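## Task

On the tall shelving unit, one jar on shelf two (counting up from the lowest) juts past the front lip. Move it back until all of its base rests on that same shelf, without shifting the unit's other containers. The task fails if the jar topples or is left leaning.

## Robot and tools

ROBOT. TidyBot++: a wheeled base (0.54 m long, 0.50 m wide, 0.38 m tall) on four driven casters, carrying a single seven-joint arm with a two-finger gripper. The shoulder sits 0.12 m ahead of the base centre, 0.68 m off the floor. Links: upper arm 0.42 m, forearm 0.31 m, hand 0.31 m from wrist to the hand point. The arm begins folded, hand pointing down, reaching up to 0.08 m past the base front with the elbow as high as 1.15 m. A downward-pointing hand tops out near 0.94 m height, and only close in. Loose objects may occasionally get nudged by something else.

FRAMES. Base frame: origin on the floor below the base centre, x forward, y left, z up, metres. hand_pose is the midpoint between the finger pads, in this frame; the hand's own z axis runs out along the fingers and the fingers open along its y axis. Odometry frame is the base frame as it was when the scene began; base_odometry counts wheel rotation only (slip looks like travel), heading in rad, left positive, -3.142 to 3.142. base_tilt is in degrees, forward and right positive.

move. One action per call. Arguments:
- base: object of relative offsets measured from the base's pose when the command begins: translate_m (metres, forward +, -2 to 2), strafe_m (metres, left +, -2 to 2), rotate_rad (radians, counter-clockwise from above +, -6.3 to 6.3). A base move is cut off after 14 s.
- joints: absolute angles by name, radians. joint_1_rad any angle (spins the arm about vertical; positive is clockwise from above, the reverse of heading). joint_2_rad -2.249 to 2.249 (shoulder; 0 is upper arm vertical, positive leans forward). joint_3_rad any angle (roll of upper arm; usual reference 3.14). joint_4_rad -2.579 to 2.579 (elbow; 0 straight, negative bends the forearm forward when joint_3 is 3.14). joint_5_rad any angle (forearm roll). joint_6_rad -2.099 to 2.099 (wrist; negative tips the hand forward in the reference posture). joint_7_rad any angle (hand roll; hand down, positive is counter-clockwise from above; at 1.57 fingers open left/right). gripper_pos 0 (open) to 1 (closed); pad gap roughly 85 x (1 - gripper_pos) mm. Done tolerances: ±0.039 for joints 1-4, ±0.095 for 5-7, ±0.03 gripper. Unlimited joints go the short way round, so send under half a turn per step.
- target: one list of seven numbers [x, y, z, qw, qx, qy, qz], an absolute hand pose in the base frame, metres plus unit quaternion, same format as hand_pose. With target, joints may only contain gripper_pos.
- speeds: caps for this action: translate_m and strafe_m 0.05 to 0.5 m/s (put a combined drive's speed under just one key), rotate_rad 0.1 to 1.57 rad/s.
- cameras: list from base_camera, wrist_camera, all; omitted means all, [] means none.
- blocking: true (default) returns after everything rests; false returns in about 0.5 s while motion continues.
An action lasts at most 15 s. Unknown keys make the call invalid (later calls still run); out-of-range values get it refused, and then the rest of that reply's move, wait and finished_scene calls are skipped, as after an uncommanded stop.

wait: seconds 0 to 10, plus cameras; returns state and pictures, early if running moves settle. wait(0) shows an unfinished move in the line "earlier move".
stop: brakes all your running motions; braked ones report "stopped" and may keep pressing on contacts.
zoom_image: camera (base_camera or wrist_camera) and region [x0, y0, x1, y1] in pixels, top-left origin, at most 504 x 504, of that camera's latest image.
finished_scene: scene = the number of the scene now running; irreversible, the goal must hold with the robot gone.

CAMERAS. base_camera: pinhole, 644x364, at about (0.227, -0.001, 0.343) in the base frame, facing forward and down. wrist_camera: fisheye, 644x476, looking along the hand. Calibrations are approximate; the wrist pose also inherits joint reading error.

RESULTS. "move" reads done or the worst status. base_status, joint_status, hand_status: done, moving, off_target (resting short, maybe still pushing), not_followed, stopped, contact_stop, time_out, torque_fault, limit_stop_at_motor_heat. "joint command not followed"/"cause:" means a self-collision check withheld targets; "pose unreachable" means a target was withheld. An unreachable pose can wander up to 10 s then time_out. hand_status is done within 10 mm and 2 degrees. hand_target is where the hand would be with joints at target. motor_effort is percent of max torque, peak in brackets. on_its_own lists uncommanded behaviour. Also watch for ARM HIT, MOTOR HOT, OVER-TEMPERATURE FAULT. A base that is blocked may still say done though short.

TECHNIQUE. Targets usually land within ~3 cm: correct by adding (wanted minus measured hand_pose) to the last target's x, y, z. To hold still, resend hand_target, not hand_pose. For joints, resend last command plus (wanted minus read). A held load sags the arm. The arm never avoids obstacles and keeps pushing when blocked; forward-pointing low targets close to the base may miss or strike the base. Cameras show true hand position better than hand_pose.

AVOID. Tipping: don't drive or turn while the arm is caught above ~0.6 m, don't reach far out from folded over nearby furniture, don't swing a stretched arm sideways; back off to right a lean. Torque faults (limits 104.5 N m joints 1-4, 51.3 N m joints 5-7) freeze the arm 10 s. Avoid motor heat from long stretched or straining holds. Avoid drops, slams, hard hits, very strong pushes, and excessive gripper force or squeezing things still resting on a surface. Knock nothing off the shelves.

Each tool is called by a JSON object that holds its "op" and its "data", one argument or row to a line.

## Session

{"op": "move", "data": {

}}

Scene clock: 0.00 s.
base_odometry: x=+0.000 y=+0.000 heading=+0.000
base_tilt: forward=+0.9 right=+0.4
base_status: not commanded
joint_positions: joint_1_rad=+0.028 joint_2_rad=-0.317 joint_3_rad=+3.134 joint_4_rad=-2.556 joint_5_rad=+0.044 joint_6_rad=-0.907 joint_7_rad=+1.590 gripper_pos=+0.000
joint_status: not commanded
motor_effort: joint_1_rad=-1 joint_2_rad=-1 joint_3_rad=-1 joint_4_rad=+12 joint_5_rad=-1 joint_6_rad=+0 joint_7_rad=+0
hand_pose: x=+0.2330 y=-0.0120 z=+0.5757 quat_wxyz=(+0.018, +1.000, +0.013, -0.003) (m; base frame)
hand_target: x=+0.2347 y=-0.0121 z=+0.5765 quat_wxyz=(+0.018, +1.000, +0.013, -0.001) (m; base frame)
hand_status: not commanded
pictures: base_camera, wrist_camera

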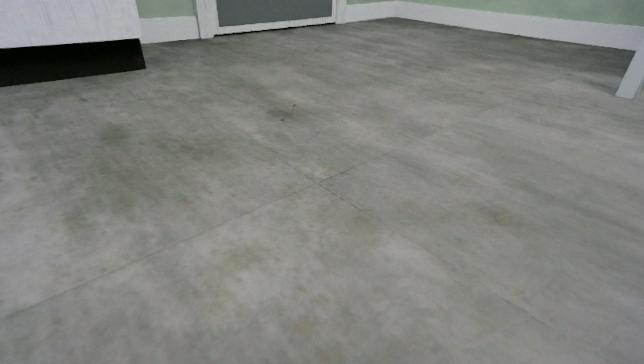

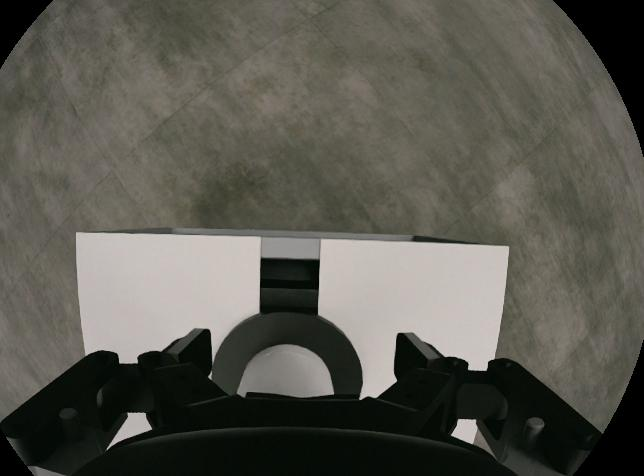

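{"op": "move", "data": {
  "joints": {"joint_6_rad": 0.5}
}}

Scene clock: 2.90 s.
move: done
base_odometry: x=+0.000 y=+0.000 heading=+0.000
base_tilt: forward=+0.9 right=+0.4
base_status: not commanded
joint_positions: joint_1_rad=+0.028 joint_2_rad=-0.317 joint_3_rad=+3.134 joint_4_rad=-2.557 joint_5_rad=+0.044 joint_6_rad=+0.453 joint_7_rad=+1.590 gripper_pos=+0.000
joint_status: all done
motor_effort: joint_1_rad=-1(1) joint_2_rad=-7(7) joint_3_rad=+0(1) joint_4_rad=+17(17) joint_5_rad=-1(1) joint_6_rad=+8(8) joint_7_rad=+0(1)
hand_pose: x=+0.5384 y=-0.0010 z=+0.8196 quat_wxyz=(+0.018, +0.779, +0.022, +0.626) (m; base frame)
hand_target: x=+0.5422 y=-0.0004 z=+0.8362 quat_wxyz=(+0.018, +0.763, +0.022, +0.646) (m; base frame)
hand_status: not commanded
pictures: base_camera, wrist_camera
camera_calibration:
wrist_camera: T_world_to_cam=[[0.00841476, -0.996649, 0.0813574, -0.0768081], [-0.274139, -0.0805424, -0.958311, 0.979519], [0.961653, -0.0142393, -0.273898, -0.154393], [0, 0, 0, 1]] pos_world=[0.417643, 0.000143582, 0.902645]

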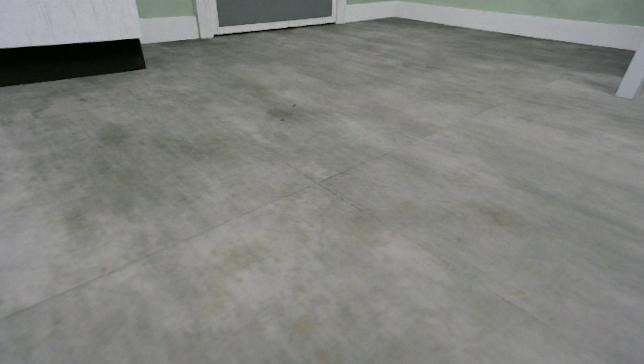

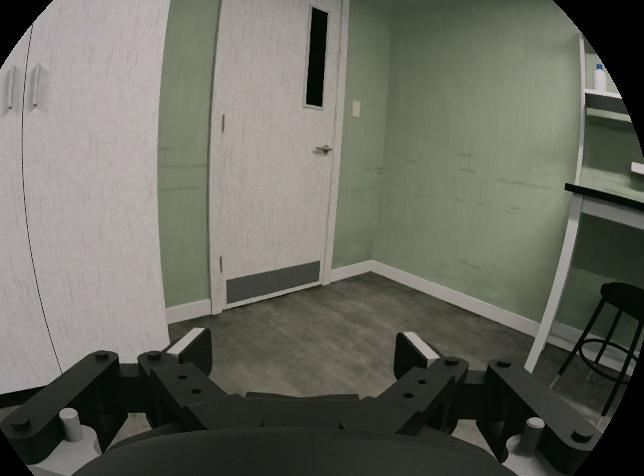

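{"op": "move", "data": {
  "joints": {"joint_1_rad": 1.3},
  "cameras": ["wrist_camera"]
}}

{"op": "move", "data": {
  "joints": {"joint_1_rad": 2.6},
  "cameras": ["wrist_camera"]
}}

{"op": "move", "data": {
  "joints": {"joint_1_rad": -2.3},
  "cameras": ["wrist_camera"]
}}

{"op": "move", "data": {
  "joints": {"joint_1_rad": -1.1},
  "cameras": ["wrist_camera"]
}}

Scene clock: 5.80 s.
move: done
base_odometry: x=+0.000 y=+0.000 heading=+0.000
base_tilt: forward=+0.9 right=+0.4
base_status: not commanded
joint_positions: joint_1_rad=+1.276 joint_2_rad=-0.317 joint_3_rad=+3.134 joint_4_rad=-2.557 joint_5_rad=+0.044 joint_6_rad=+0.453 joint_7_rad=+1.590 gripper_pos=+0.000
joint_status: all done
motor_effort: joint_1_rad=-1(2) joint_2_rad=-7(7) joint_3_rad=-1(1) joint_4_rad=+17(17) joint_5_rad=-1(2) joint_6_rad=+8(8) joint_7_rad=+1(2)
hand_pose: x=+0.2508 y=-0.3981 z=+0.8197 quat_wxyz=(+0.381, +0.645, -0.438, +0.498) (m; base frame)
hand_target: x=+0.2430 y=-0.4046 z=+0.8362 quat_wxyz=(+0.398, +0.627, -0.436, +0.509) (m; base frame)
hand_status: not commanded
pictures: wrist_camera
camera_calibration:
wrist_camera: T_world_to_cam=[[-0.942748, -0.323429, 0.0813582, 0.0363818], [-0.163045, 0.234161, -0.958428, 0.966355], [0.290933, -0.916822, -0.273489, -0.0749538], [0, 0, 0, 1]] pos_world=[0.213665, -0.283235, 0.902723]

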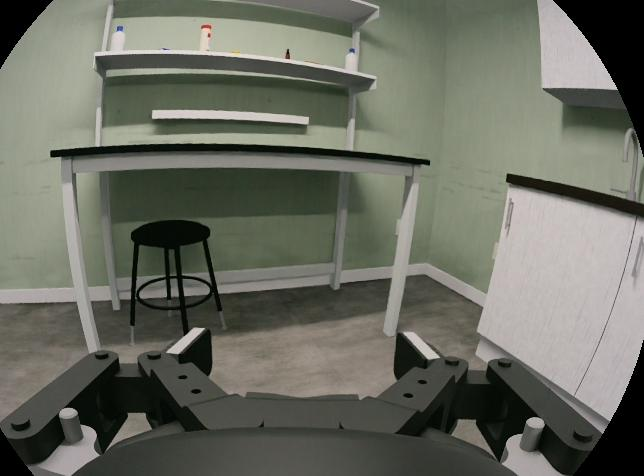

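Scene clock: 8.37 s.
move: done
base_odometry: x=+0.000 y=+0.000 heading=+0.000
base_tilt: forward=+0.9 right=+0.4
base_status: not commanded
joint_positions: joint_1_rad=+2.576 joint_2_rad=-0.317 joint_3_rad=+3.134 joint_4_rad=-2.557 joint_5_rad=+0.044 joint_6_rad=+0.453 joint_7_rad=+1.590 gripper_pos=+0.000
joint_status: all done
motor_effort: joint_1_rad=-1(2) joint_2_rad=-7(7) joint_3_rad=+0(1) joint_4_rad=+17(17) joint_5_rad=-1(2) joint_6_rad=+8(8) joint_7_rad=+0(1)
hand_pose: x=-0.2294 y=-0.2335 z=+0.8197 quat_wxyz=(+0.604, +0.248, -0.739, +0.166) (m; base frame)
hand_target: x=-0.2377 y=-0.2277 z=+0.8362 quat_wxyz=(+0.625, +0.235, -0.726, +0.164) (m; base frame)
hand_status: not commanded
pictures: wrist_camera
camera_calibration:
wrist_camera: T_world_to_cam=[[-0.563809, 0.821888, 0.0813585, -0.00871129], [0.181871, 0.219641, -0.958478, 0.925334], [-0.805632, -0.525602, -0.273313, 0.0553761], [0, 0, 0, 1]] pos_world=[-0.12859, -0.166976, 0.902756]

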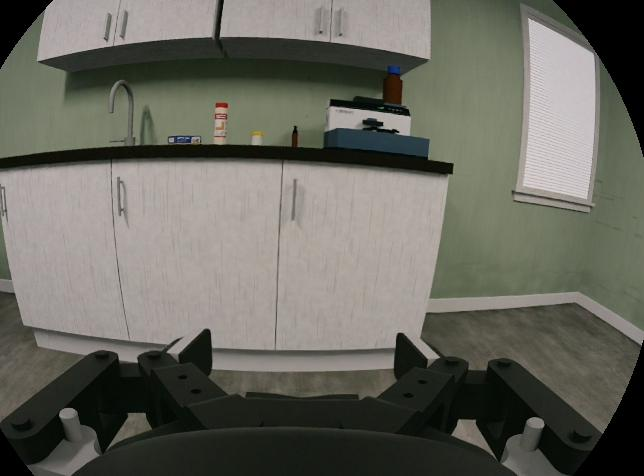

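Scene clock: 11.00 s.
move: done
base_odometry: x=+0.000 y=+0.000 heading=+0.000
base_tilt: forward=+0.9 right=+0.4
base_status: not commanded
joint_positions: joint_1_rad=+3.959 joint_2_rad=-0.317 joint_3_rad=+3.134 joint_4_rad=-2.557 joint_5_rad=+0.044 joint_6_rad=+0.454 joint_7_rad=+1.590 gripper_pos=+0.000
joint_status: all done
motor_effort: joint_1_rad=-1(2) joint_2_rad=-7(7) joint_3_rad=+0(1) joint_4_rad=+17(17) joint_5_rad=-1(2) joint_6_rad=+8(8) joint_7_rad=+0(1)
hand_pose: x=-0.1754 y=+0.2987 z=+0.8198 quat_wxyz=(+0.571, -0.280, -0.727, -0.258) (m; base frame)
hand_target: x=-0.1712 y=+0.3080 z=+0.8362 quat_wxyz=(+0.586, -0.282, -0.709, -0.272) (m; base frame)
hand_status: not commanded
pictures: wrist_camera
camera_calibration:
wrist_camera: T_world_to_cam=[[0.702313, 0.707204, 0.0813587, -0.159379], [0.249586, -0.137588, -0.958528, 0.9173], [-0.666681, 0.693493, -0.273137, 0.0386796], [0, 0, 0, 1]] pos_world=[-0.091224, 0.212099, 0.90279]

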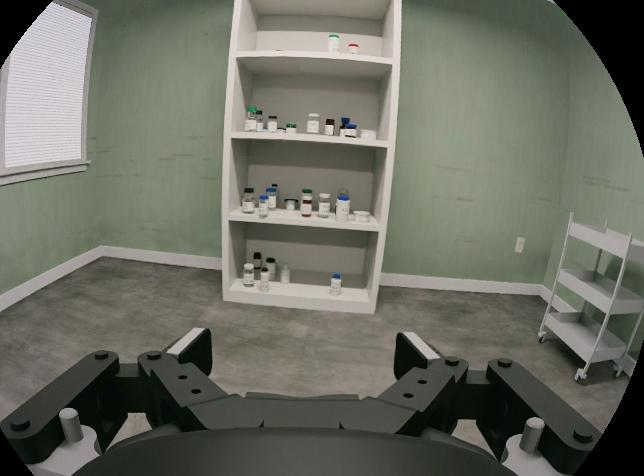

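Scene clock: 13.47 s.
move: done
base_odometry: x=+0.000 y=+0.000 heading=+0.000
base_tilt: forward=+0.9 right=+0.4
base_status: not commanded
joint_positions: joint_1_rad=+5.159 joint_2_rad=-0.317 joint_3_rad=+3.134 joint_4_rad=-2.557 joint_5_rad=+0.044 joint_6_rad=+0.454 joint_7_rad=+1.590 gripper_pos=+0.000
joint_status: all done
motor_effort: joint_1_rad=-1(2) joint_2_rad=-7(7) joint_3_rad=+0(1) joint_4_rad=+17(17) joint_5_rad=-1(2) joint_6_rad=+8(8) joint_7_rad=+0(1)
hand_pose: x=+0.2907 y=+0.3827 z=+0.8198 quat_wxyz=(+0.326, -0.642, -0.442, -0.535) (m; base frame)
hand_target: x=+0.3009 y=+0.3821 z=+0.8362 quat_wxyz=(+0.330, -0.633, -0.426, -0.556) (m; base frame)
hand_status: not commanded
pictures: wrist_camera
camera_calibration:
wrist_camera: T_world_to_cam=[[0.913627, -0.39833, 0.0813588, -0.184525], [-0.0377754, -0.282426, -0.958545, 0.951504], [0.404795, 0.872679, -0.273079, -0.0888799], [0, 0, 0, 1]] pos_world=[0.240509, 0.272791, 0.902801]

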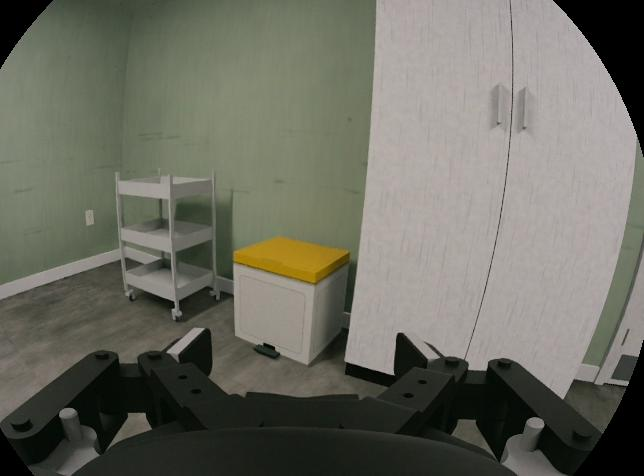

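{"op": "move", "data": {
  "base": {"rotate_rad": 2.349},
  "joints": {"joint_1_rad": 0.0}
}}

Scene clock: 18.40 s.
move: done
base_odometry: x=+0.000 y=+0.000 heading=+2.348
base_tilt: forward=+0.9 right=+0.4
base_status: done
joint_positions: joint_1_rad=+6.259 joint_2_rad=-0.317 joint_3_rad=+3.134 joint_4_rad=-2.557 joint_5_rad=+0.044 joint_6_rad=+0.454 joint_7_rad=+1.590 gripper_pos=+0.000
joint_status: all done
motor_effort: joint_1_rad=-1(2) joint_2_rad=-7(8) joint_3_rad=+0(2) joint_4_rad=+17(17) joint_5_rad=-1(2) joint_6_rad=+8(8) joint_7_rad=+0(1)
hand_pose: x=+0.5379 y=+0.0206 z=+0.8199 quat_wxyz=(-0.002, -0.778, -0.042, -0.627) (m; base frame)
hand_target: x=+0.5421 y=+0.0112 z=+0.8362 quat_wxyz=(-0.009, -0.763, -0.032, -0.646) (m; base frame)
hand_status: not commanded
pictures: base_camera, wrist_camera
camera_calibration:
wrist_camera: T_world_to_cam=[[0.0595307, -0.994905, 0.0813592, -0.0828869], [-0.26859, -0.0944625, -0.958612, 0.979003], [0.961413, 0.0352145, -0.272845, -0.155333], [0, 0, 0, 1]] pos_world=[0.417223, 0.0154844, 0.902846]

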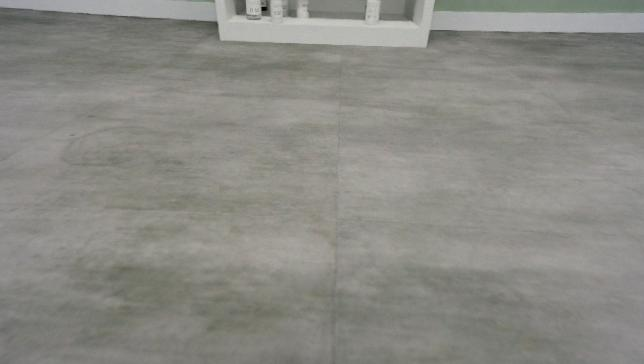

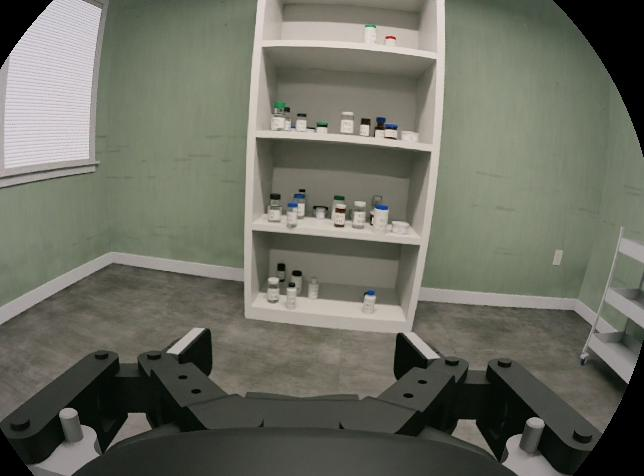

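{"op": "zoom_image", "data": {
  "camera": "wrist_camera",
  "region": [240, 160, 450, 340]
}}

Scaled by 2.400.

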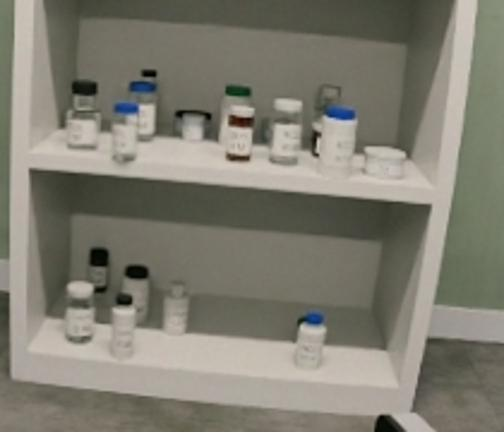

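{"op": "move", "data": {
  "base": {"translate_m": 1.0, "strafe_m": -0.3}
}}

Scene clock: 22.63 s.
move: done
base_odometry: x=-0.488 y=+0.923 heading=+2.349
base_tilt: forward=+1.0 right=+0.4
base_status: done
joint_positions: joint_1_rad=+6.260 joint_2_rad=-0.315 joint_3_rad=+3.134 joint_4_rad=-2.557 joint_5_rad=+0.044 joint_6_rad=+0.456 joint_7_rad=+1.590 gripper_pos=+0.000
joint_status: not commanded
motor_effort: joint_1_rad=-1(1) joint_2_rad=-7(9) joint_3_rad=+0(1) joint_4_rad=+17(18) joint_5_rad=-1(2) joint_6_rad=+8(8) joint_7_rad=+0(1)
hand_pose: x=+0.5383 y=+0.0205 z=+0.8199 quat_wxyz=(-0.002, -0.778, -0.041, -0.627) (m; base frame)
hand_target: x=+0.5421 y=+0.0112 z=+0.8362 quat_wxyz=(-0.009, -0.763, -0.032, -0.646) (m; base frame)
hand_status: not commanded
pictures: base_camera, wrist_camera
camera_calibration:
wrist_camera: T_world_to_cam=[[0.0591829, -0.99493, 0.0813088, -0.0828014], [-0.268134, -0.0943023, -0.958755, 0.978936], [0.961562, 0.0349403, -0.272355, -0.156143], [0, 0, 0, 1]] pos_world=[0.417527, 0.0153899, 0.902766]

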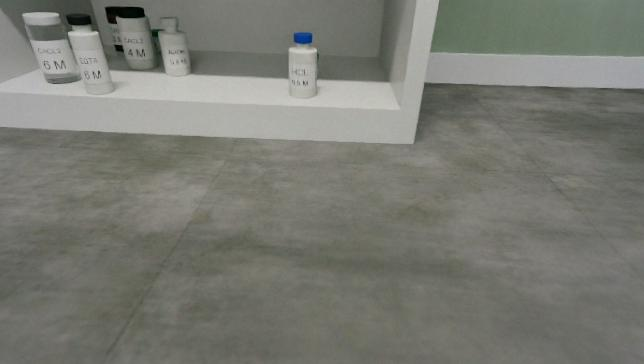

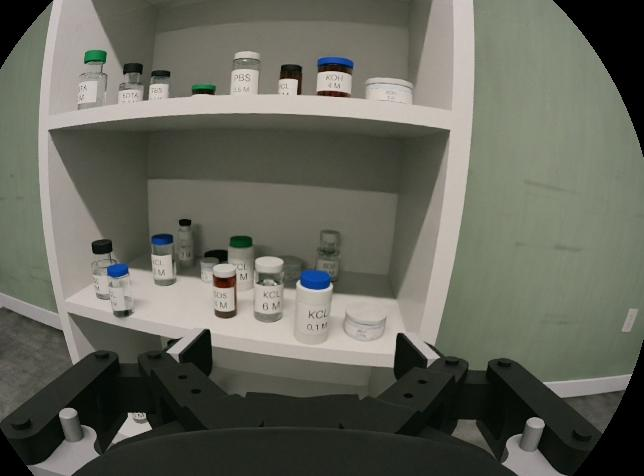

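{"op": "zoom_image", "data": {
  "camera": "wrist_camera",
  "region": [60, 200, 460, 400]
}}

{"op": "zoom_image", "data": {
  "camera": "wrist_camera",
  "region": [200, 220, 420, 370]
}}

Scaled by 1.260.

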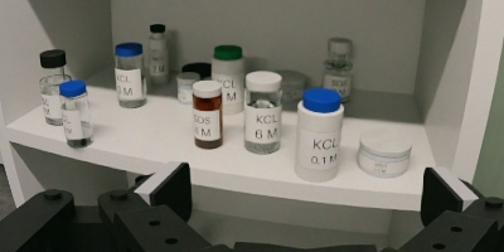

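Scaled by 2.291.

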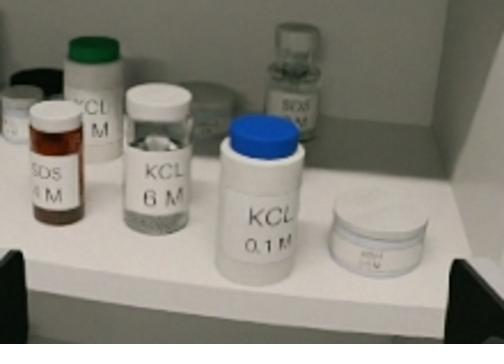

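{"op": "zoom_image", "data": {
  "camera": "wrist_camera",
  "region": [250, 270, 400, 380]
}}

{"op": "zoom_image", "data": {
  "camera": "wrist_camera",
  "region": [60, 230, 260, 370]
}}

Scaled by 3.360.

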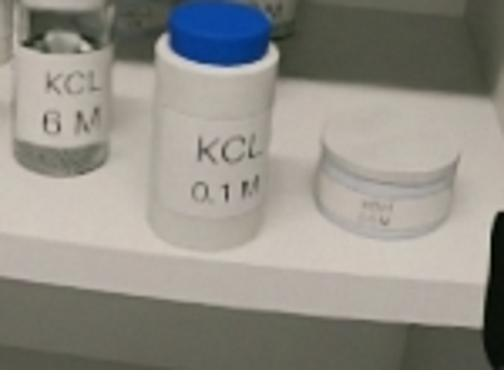

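Scaled by 2.520.

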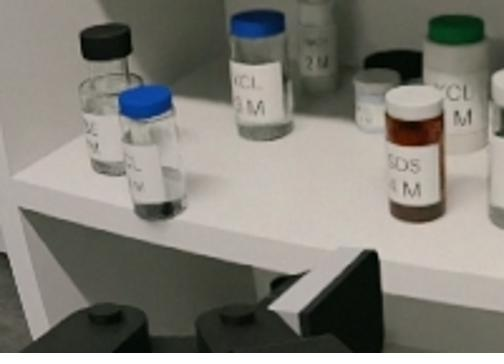

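{"op": "move", "data": {
  "base": {"translate_m": 0.15},
  "joints": {"joint_1_rad": 0.0, "joint_2_rad": -0.1, "joint_3_rad": 3.14, "joint_4_rad": -2.0, "joint_5_rad": 0.0, "joint_6_rad": -0.4, "joint_7_rad": 1.571, "gripper_pos": 1.0}
}}

Scene clock: 31.17 s.
move: done
base_odometry: x=-0.593 y=+1.030 heading=+2.349
base_tilt: forward=+1.0 right=+0.4
base_status: done
joint_positions: joint_1_rad=+6.260 joint_2_rad=-0.109 joint_3_rad=+3.134 joint_4_rad=-2.030 joint_5_rad=+0.044 joint_6_rad=-0.364 joint_7_rad=+1.590 gripper_pos=+0.999
joint_status: all done
motor_effort: joint_1_rad=-1(1) joint_2_rad=-16(17) joint_3_rad=-1(2) joint_4_rad=+18(20) joint_5_rad=-1(2) joint_6_rad=+6(8) joint_7_rad=+1(2)
hand_pose: x=+0.6034 y=+0.0114 z=+0.7882 quat_wxyz=(-0.014, -0.909, -0.038, -0.415) (m; base frame)
hand_target: x=+0.6066 y=+0.0021 z=+0.7914 quat_wxyz=(+0.000, -0.913, -0.001, -0.408) (m; base frame)
hand_status: not commanded
pictures: base_camera, wrist_camera
camera_calibration:
wrist_camera: T_world_to_cam=[[0.0683761, -0.994408, 0.0804862, -0.097987], [-0.695953, -0.105346, -0.710318, 1.02764], [0.714825, -0.0074458, -0.699264, 0.258848], [0, 0, 0, 1]] pos_world=[0.53686, 0.0127469, 0.918843]

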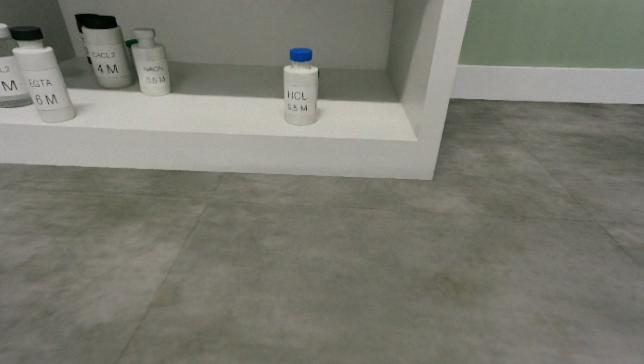

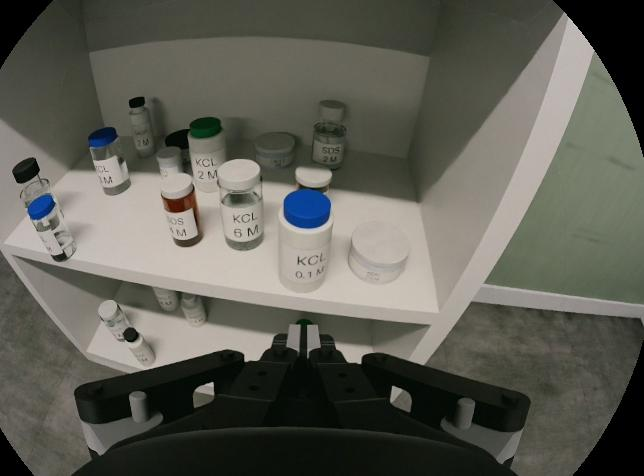

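{"op": "zoom_image", "data": {
  "camera": "wrist_camera",
  "region": [230, 180, 440, 330]
}}

{"op": "zoom_image", "data": {
  "camera": "wrist_camera",
  "region": [0, 150, 260, 330]
}}

Scaled by 2.400.

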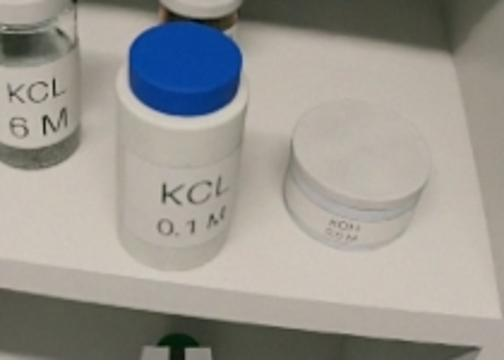

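Scaled by 1.938.

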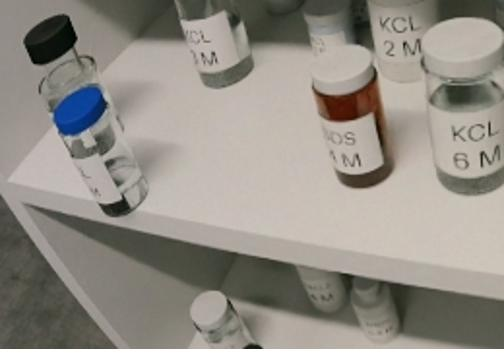

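{"op": "zoom_image", "data": {
  "camera": "wrist_camera",
  "region": [0, 190, 120, 290]
}}

{"op": "zoom_image", "data": {
  "camera": "wrist_camera",
  "region": [260, 240, 380, 330]
}}

Scaled by 4.200.

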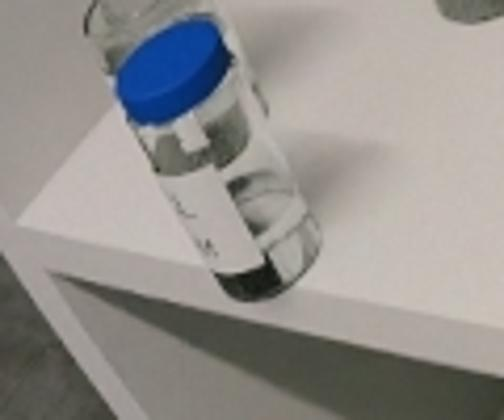

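Scaled by 4.200.

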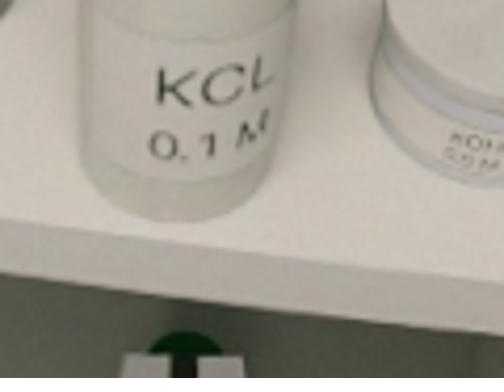

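{"op": "move", "data": {
  "base": {"strafe_m": 0.445}
}}

Scene clock: 34.40 s.
move: done
base_odometry: x=-0.910 y=+0.718 heading=+2.348
base_tilt: forward=+1.0 right=+0.4
base_status: done
joint_positions: joint_1_rad=+6.267 joint_2_rad=-0.108 joint_3_rad=+3.133 joint_4_rad=-2.030 joint_5_rad=+0.044 joint_6_rad=-0.367 joint_7_rad=+1.590 gripper_pos=+0.999
joint_status: not commanded
motor_effort: joint_1_rad=-1(3) joint_2_rad=-16(17) joint_3_rad=-1(4) joint_4_rad=+19(19) joint_5_rad=-1(1) joint_6_rad=+6(6) joint_7_rad=+0(1)
hand_pose: x=+0.6030 y=+0.0082 z=+0.7868 quat_wxyz=(-0.015, -0.910, -0.035, -0.413) (m; base frame)
hand_target: x=+0.6066 y=+0.0021 z=+0.7914 quat_wxyz=(+0.000, -0.913, -0.001, -0.408) (m; base frame)
hand_status: not commanded
pictures: base_camera, wrist_camera
camera_calibration:
wrist_camera: T_world_to_cam=[[0.062055, -0.994824, 0.0804621, -0.097232], [-0.699885, -0.100848, -0.7071, 1.02588], [0.711555, -0.0124352, -0.702521, 0.262657], [0, 0, 0, 1]] pos_world=[0.53714, 0.00999587, 0.917748]

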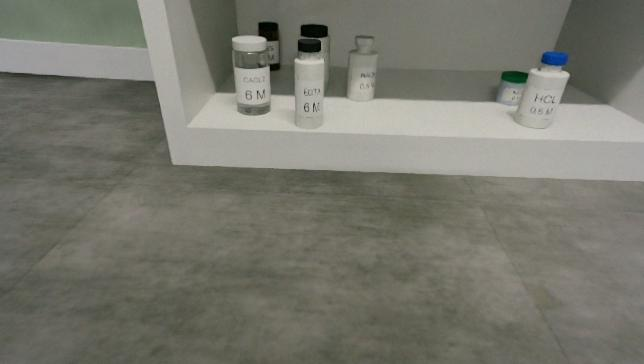

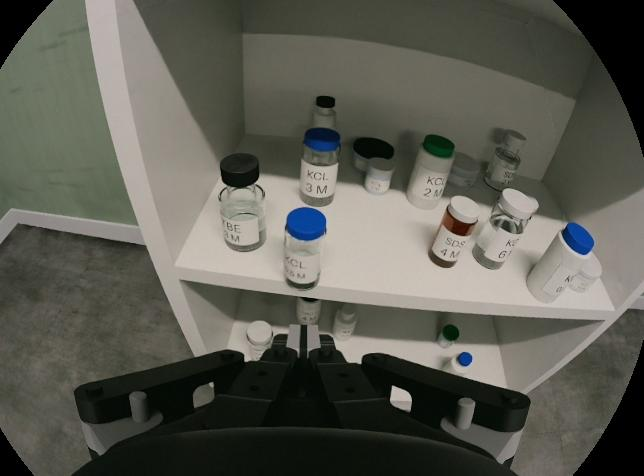

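{"op": "zoom_image", "data": {
  "camera": "wrist_camera",
  "region": [190, 130, 410, 320]
}}

{"op": "zoom_image", "data": {
  "camera": "wrist_camera",
  "region": [260, 240, 350, 310]
}}

Scaled by 2.291.

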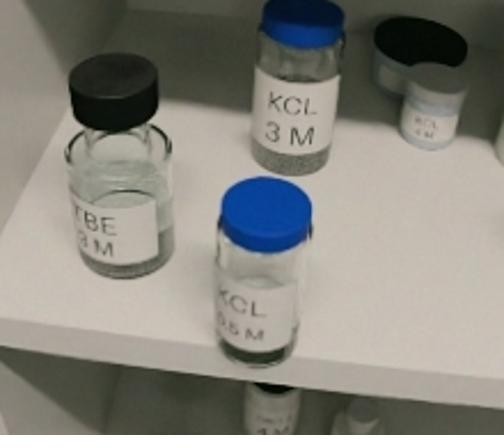

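Scaled by 5.600.

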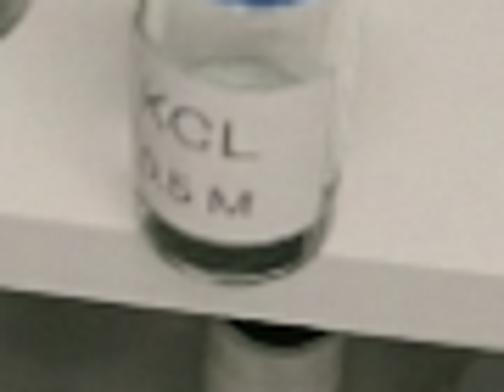

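{"op": "move", "data": {
  "base": {"translate_m": -0.05},
  "joints": {"joint_1_rad": 0.0, "joint_2_rad": 0.806, "joint_3_rad": 3.14, "joint_4_rad": -2.118, "joint_5_rad": 0.0, "joint_6_rad": 1.004, "joint_7_rad": 1.571, "gripper_pos": 0.68}
}}

Scene clock: 41.13 s.
move: done
base_odometry: x=-0.875 y=+0.682 heading=+2.348
base_tilt: forward=+1.0 right=+0.4
base_status: done
joint_positions: joint_1_rad=+6.267 joint_2_rad=+0.806 joint_3_rad=+3.133 joint_4_rad=-2.102 joint_5_rad=+0.044 joint_6_rad=+0.954 joint_7_rad=+1.590 gripper_pos=+0.680
joint_status: all done
motor_effort: joint_1_rad=-1(2) joint_2_rad=-36(39) joint_3_rad=-1(2) joint_4_rad=+8(20) joint_5_rad=-1(2) joint_6_rad=+7(9) joint_7_rad=+0(2)
hand_pose: x=+0.7832 y=+0.0277 z=+0.5509 quat_wxyz=(+0.011, -0.828, -0.036, -0.559) (m; base frame)
hand_target: x=+0.7829 y=+0.0022 z=+0.5597 quat_wxyz=(+0.001, -0.819, +0.000, -0.574) (m; base frame)
hand_status: not commanded
pictures: base_camera, wrist_camera
camera_calibration:
wrist_camera: T_world_to_cam=[[0.0733166, -0.996159, 0.0478678, -0.0608761], [-0.425971, -0.0746776, -0.901649, 0.878976], [0.901761, 0.0457156, -0.42981, -0.331845], [0, 0, 0, 1]] pos_world=[0.678127, 0.020168, 0.652811]

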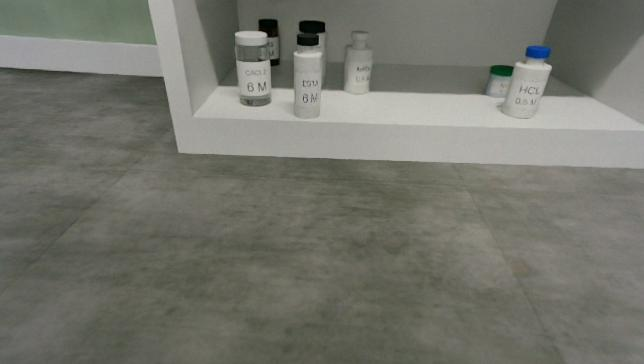

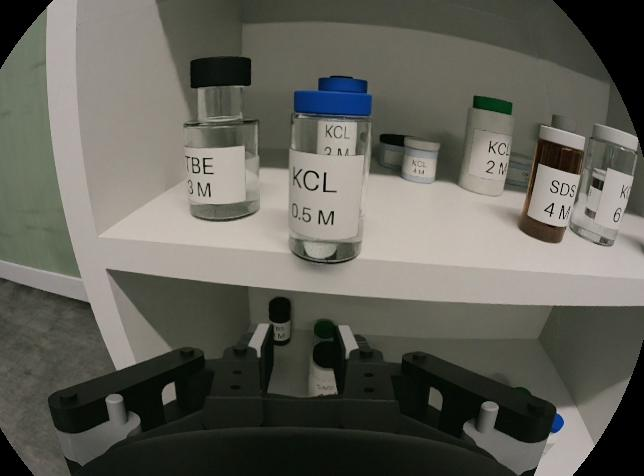

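{"op": "zoom_image", "data": {
  "camera": "wrist_camera",
  "region": [240, 80, 420, 280]
}}

{"op": "zoom_image", "data": {
  "camera": "wrist_camera",
  "region": [220, 300, 390, 420]
}}

Scaled by 2.520.

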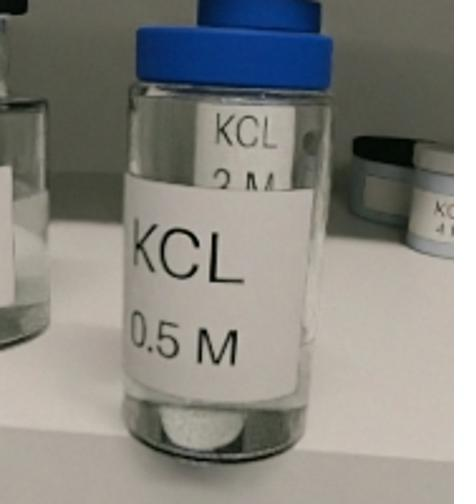

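Scaled by 2.965.

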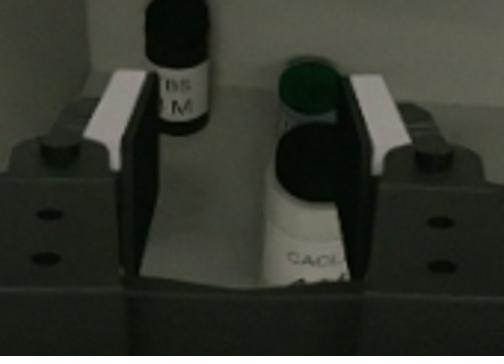

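{"op": "move", "data": {
  "base": {"strafe_m": -0.012},
  "joints": {"joint_1_rad": 0.016, "joint_2_rad": 0.7257, "joint_3_rad": 3.147, "joint_4_rad": -2.155, "joint_5_rad": -0.044, "joint_6_rad": 0.994, "joint_7_rad": 1.552, "gripper_pos": 0.68}
}}

Scene clock: 45.83 s.
move: done
base_odometry: x=-0.867 y=+0.690 heading=+2.348
base_tilt: forward=+1.0 right=+0.4
base_status: done
joint_positions: joint_1_rad=+6.287 joint_2_rad=+0.734 joint_3_rad=+3.137 joint_4_rad=-2.142 joint_5_rad=+0.022 joint_6_rad=+0.957 joint_7_rad=+1.590 gripper_pos=+0.680
joint_status: all done
motor_effort: joint_1_rad=-1(4) joint_2_rad=-35(39) joint_3_rad=-2(3) joint_4_rad=+8(9) joint_5_rad=-1(3) joint_6_rad=+7(9) joint_7_rad=+1(1)
hand_pose: x=+0.7758 y=+0.0069 z=+0.5847 quat_wxyz=(-0.001, -0.819, -0.017, -0.574) (m; base frame)
hand_target: x=+0.7747 y=-0.0236 z=+0.5960 quat_wxyz=(-0.010, -0.809, +0.035, -0.587) (m; base frame)
hand_status: not commanded
pictures: base_camera, wrist_camera
camera_calibration:
wrist_camera: T_world_to_cam=[[0.0278237, -0.998538, 0.0463539, -0.0464399], [-0.39691, -0.0535955, -0.916291, 0.890695], [0.917436, 0.00709627, -0.397821, -0.340325], [0, 0, 0, 1]] pos_world=[0.667044, 0.00378031, 0.6829]

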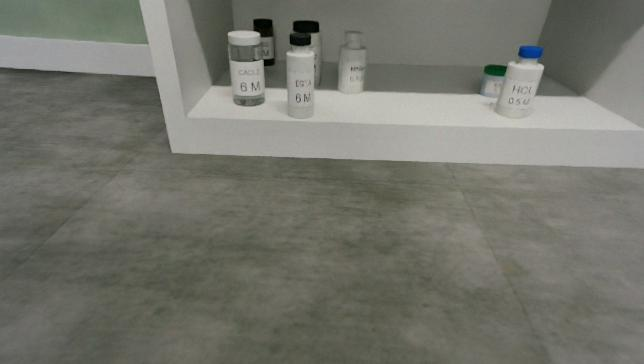

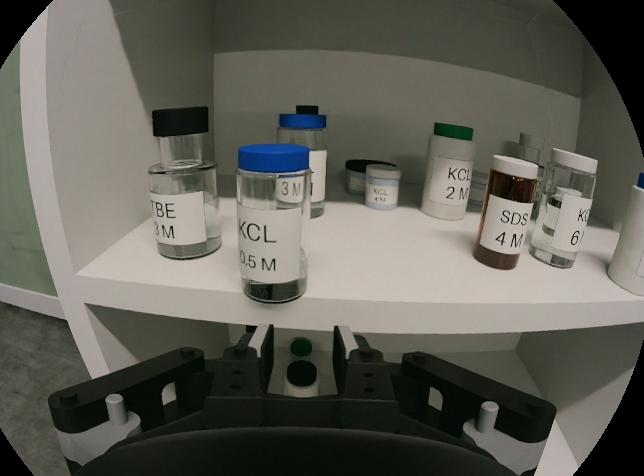

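{"op": "zoom_image", "data": {
  "camera": "wrist_camera",
  "region": [200, 220, 380, 370]
}}

Scaled by 2.800.

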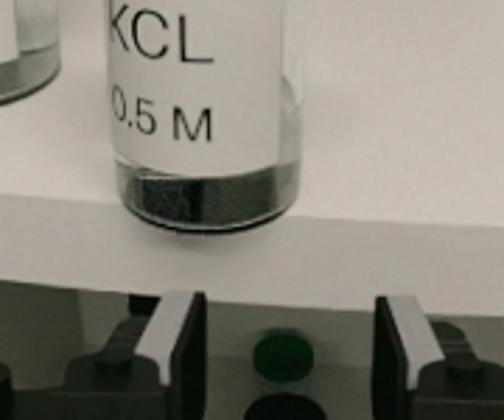

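{"op": "move", "data": {
  "base": {"strafe_m": 0.022, "translate_m": 0.06},
  "speeds": {"translate_m": 0.1}
}}

{"op": "zoom_image", "data": {
  "camera": "wrist_camera",
  "region": [200, 240, 400, 400]
}}

Scene clock: 49.73 s.
move: done
base_odometry: x=-0.924 y=+0.718 heading=+2.348
base_tilt: forward=+1.0 right=+0.4
base_status: done
joint_positions: joint_1_rad=+6.287 joint_2_rad=+0.733 joint_3_rad=+3.137 joint_4_rad=-2.147 joint_5_rad=+0.022 joint_6_rad=+0.957 joint_7_rad=+1.590 gripper_pos=+0.680
joint_status: not commanded
motor_effort: joint_1_rad=-1(2) joint_2_rad=-35(36) joint_3_rad=-1(2) joint_4_rad=+8(10) joint_5_rad=-1(1) joint_6_rad=+8(8) joint_7_rad=+1(1)
hand_pose: x=+0.7740 y=+0.0069 z=+0.5834 quat_wxyz=(-0.001, -0.820, -0.017, -0.572) (m; base frame)
hand_target: x=+0.7747 y=-0.0236 z=+0.5960 quat_wxyz=(-0.010, -0.809, +0.035, -0.587) (m; base frame)
hand_status: not commanded
pictures: base_camera, wrist_camera
camera_calibration:
wrist_camera: T_world_to_cam=[[0.0279936, -0.998538, 0.0462425, -0.0464069], [-0.40057, -0.0535896, -0.914698, 0.890639], [0.915838, 0.00708235, -0.401485, -0.335854], [0, 0, 0, 1]] pos_world=[0.66565, 0.00376854, 0.681971]

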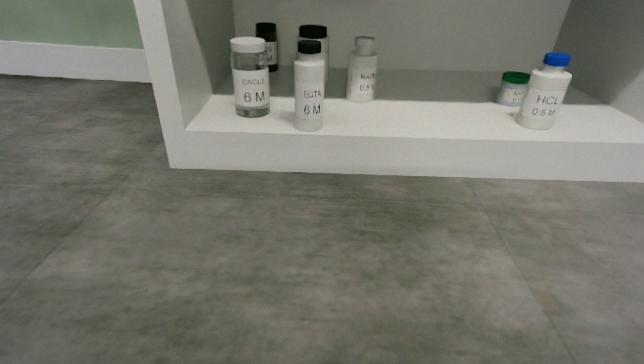

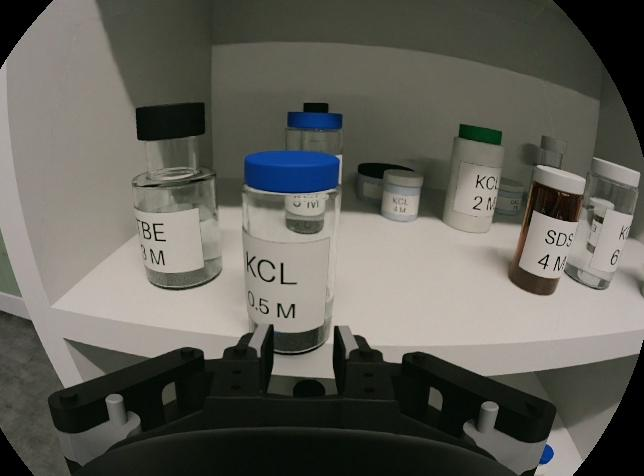

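Scaled by 2.520.

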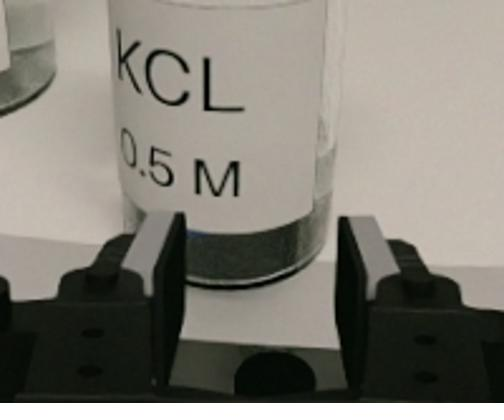

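{"op": "move", "data": {
  "base": {"strafe_m": 0.008, "translate_m": 0.02},
  "speeds": {"translate_m": 0.05},
  "cameras": ["wrist_camera"]
}}

{"op": "zoom_image", "data": {
  "camera": "wrist_camera",
  "region": [200, 260, 400, 400]
}}

Scene clock: 52.03 s.
move: done
base_odometry: x=-0.944 y=+0.727 heading=+2.348
base_tilt: forward=+1.0 right=+0.4
base_status: done
joint_positions: joint_1_rad=+6.287 joint_2_rad=+0.733 joint_3_rad=+3.137 joint_4_rad=-2.147 joint_5_rad=+0.022 joint_6_rad=+0.957 joint_7_rad=+1.590 gripper_pos=+0.680
joint_status: not commanded
motor_effort: joint_1_rad=-1(3) joint_2_rad=-35(37) joint_3_rad=-2(2) joint_4_rad=+8(10) joint_5_rad=-1(2) joint_6_rad=+7(8) joint_7_rad=+1(1)
hand_pose: x=+0.7738 y=+0.0068 z=+0.5832 quat_wxyz=(-0.001, -0.820, -0.017, -0.572) (m; base frame)
hand_target: x=+0.7747 y=-0.0236 z=+0.5960 quat_wxyz=(-0.010, -0.809, +0.035, -0.587) (m; base frame)
hand_status: not commanded
pictures: wrist_camera
camera_calibration:
wrist_camera: T_world_to_cam=[[0.0279378, -0.998539, 0.0462479, -0.0464065], [-0.401031, -0.0535758, -0.914496, 0.890622], [0.915638, 0.00700217, -0.401942, -0.335319], [0, 0, 0, 1]] pos_world=[0.665495, 0.00372497, 0.681838]

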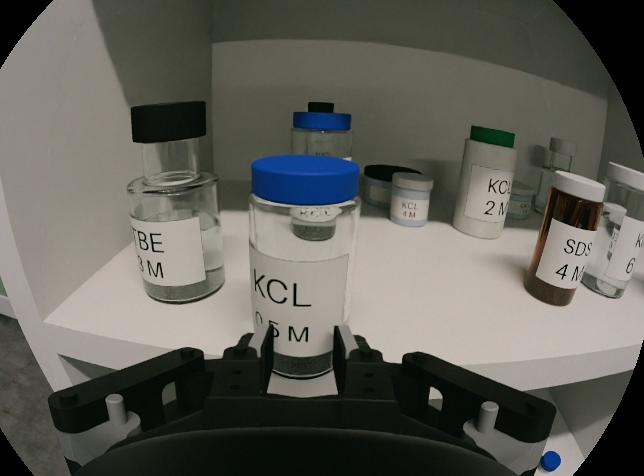

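Scaled by 2.520.

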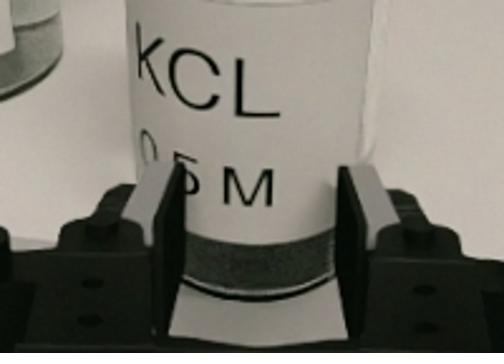

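{"op": "move", "data": {
  "base": {"translate_m": 0.045},
  "speeds": {"translate_m": 0.05},
  "cameras": ["wrist_camera"]
}}

{"op": "zoom_image", "data": {
  "camera": "wrist_camera",
  "region": [200, 260, 400, 400]
}}

Scene clock: 53.70 s.
move: done
base_odometry: x=-0.976 y=+0.759 heading=+2.348
base_tilt: forward=+1.0 right=+0.4
base_status: done
joint_positions: joint_1_rad=+6.287 joint_2_rad=+0.733 joint_3_rad=+3.137 joint_4_rad=-2.148 joint_5_rad=+0.021 joint_6_rad=+0.957 joint_7_rad=+1.590 gripper_pos=+0.680
joint_status: not commanded
motor_effort: joint_1_rad=-1(3) joint_2_rad=-35(38) joint_3_rad=-1(2) joint_4_rad=+8(9) joint_5_rad=-1(2) joint_6_rad=+7(8) joint_7_rad=+0(1)
hand_pose: x=+0.7735 y=+0.0068 z=+0.5830 quat_wxyz=(-0.001, -0.820, -0.017, -0.572) (m; base frame)
hand_target: x=+0.7747 y=-0.0236 z=+0.5960 quat_wxyz=(-0.010, -0.809, +0.035, -0.587) (m; base frame)
hand_status: not commanded
pictures: wrist_camera
camera_calibration:
wrist_camera: T_world_to_cam=[[0.0278503, -0.998543, 0.0462136, -0.0463535], [-0.401571, -0.0535132, -0.914263, 0.890597], [0.915404, 0.00690443, -0.402477, -0.334617], [0, 0, 0, 1]] pos_world=[0.665239, 0.00368308, 0.681707]

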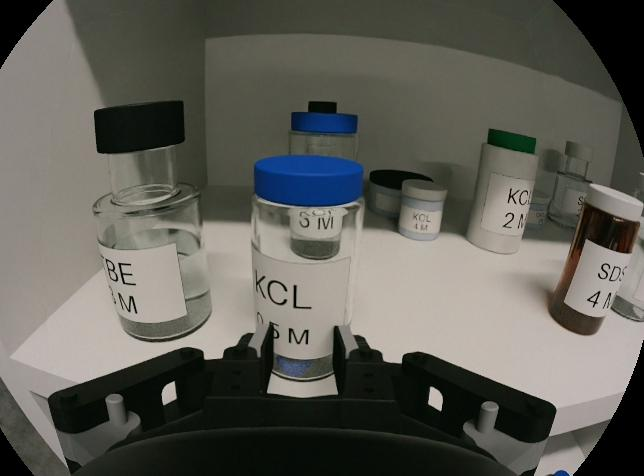

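Scaled by 2.520.

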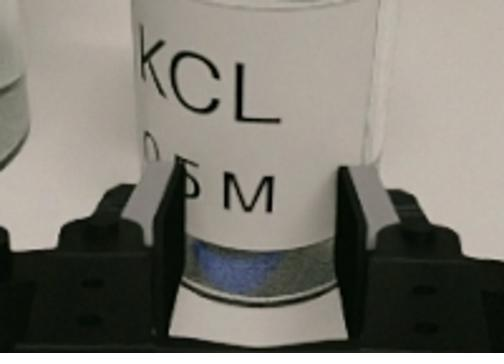

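{"op": "move", "data": {
  "base": {"translate_m": -0.12},
  "speeds": {"translate_m": 0.15},
  "cameras": ["wrist_camera"]
}}

{"op": "zoom_image", "data": {
  "camera": "wrist_camera",
  "region": [200, 200, 400, 360]
}}

Scene clock: 56.17 s.
move: done
base_odometry: x=-0.892 y=+0.673 heading=+2.348
base_tilt: forward=+1.0 right=+0.4
base_status: done
joint_positions: joint_1_rad=+6.287 joint_2_rad=+0.733 joint_3_rad=+3.137 joint_4_rad=-2.152 joint_5_rad=+0.021 joint_6_rad=+0.957 joint_7_rad=+1.590 gripper_pos=+0.680
joint_status: not commanded
motor_effort: joint_1_rad=+0(2) joint_2_rad=-35(37) joint_3_rad=-1(2) joint_4_rad=+8(10) joint_5_rad=-1(2) joint_6_rad=+7(8) joint_7_rad=+1(1)
hand_pose: x=+0.7717 y=+0.0068 z=+0.5816 quat_wxyz=(-0.001, -0.821, -0.017, -0.570) (m; base frame)
hand_target: x=+0.7747 y=-0.0236 z=+0.5960 quat_wxyz=(-0.010, -0.809, +0.035, -0.587) (m; base frame)
hand_status: not commanded
pictures: wrist_camera
camera_calibration:
wrist_camera: T_world_to_cam=[[0.0280193, -0.998544, 0.0460983, -0.0463149], [-0.405219, -0.0535036, -0.912653, 0.890467], [0.91379, 0.00689204, -0.406128, -0.330203], [0, 0, 0, 1]] pos_world=[0.663868, 0.00367154, 0.680718]

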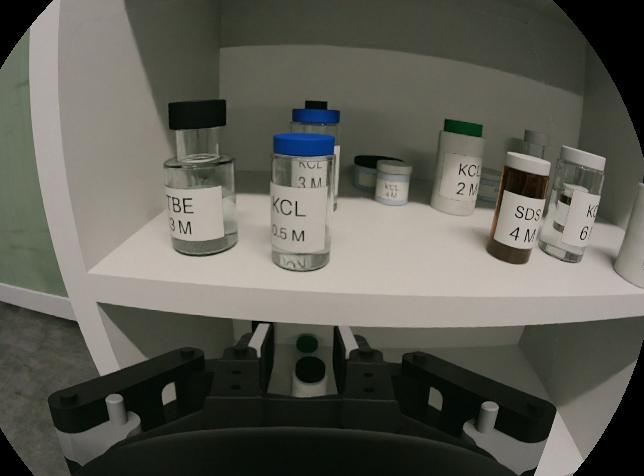

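Scaled by 2.520.

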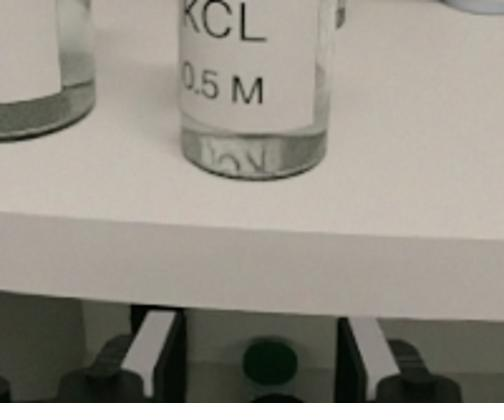

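{"op": "zoom_image", "data": {
  "camera": "wrist_camera",
  "region": [480, 140, 644, 340]
}}

Scaled by 2.520.

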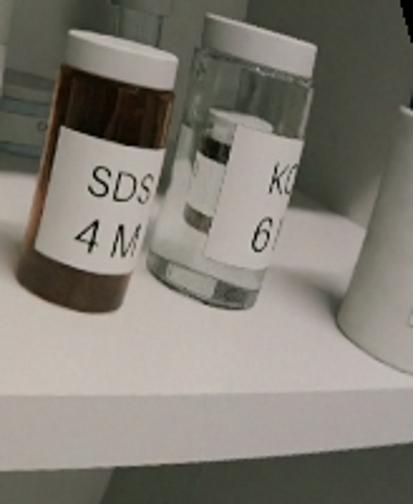

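{"op": "finished_scene", "data": {
  "scene": 1
}}

The scene is finished: the task was done.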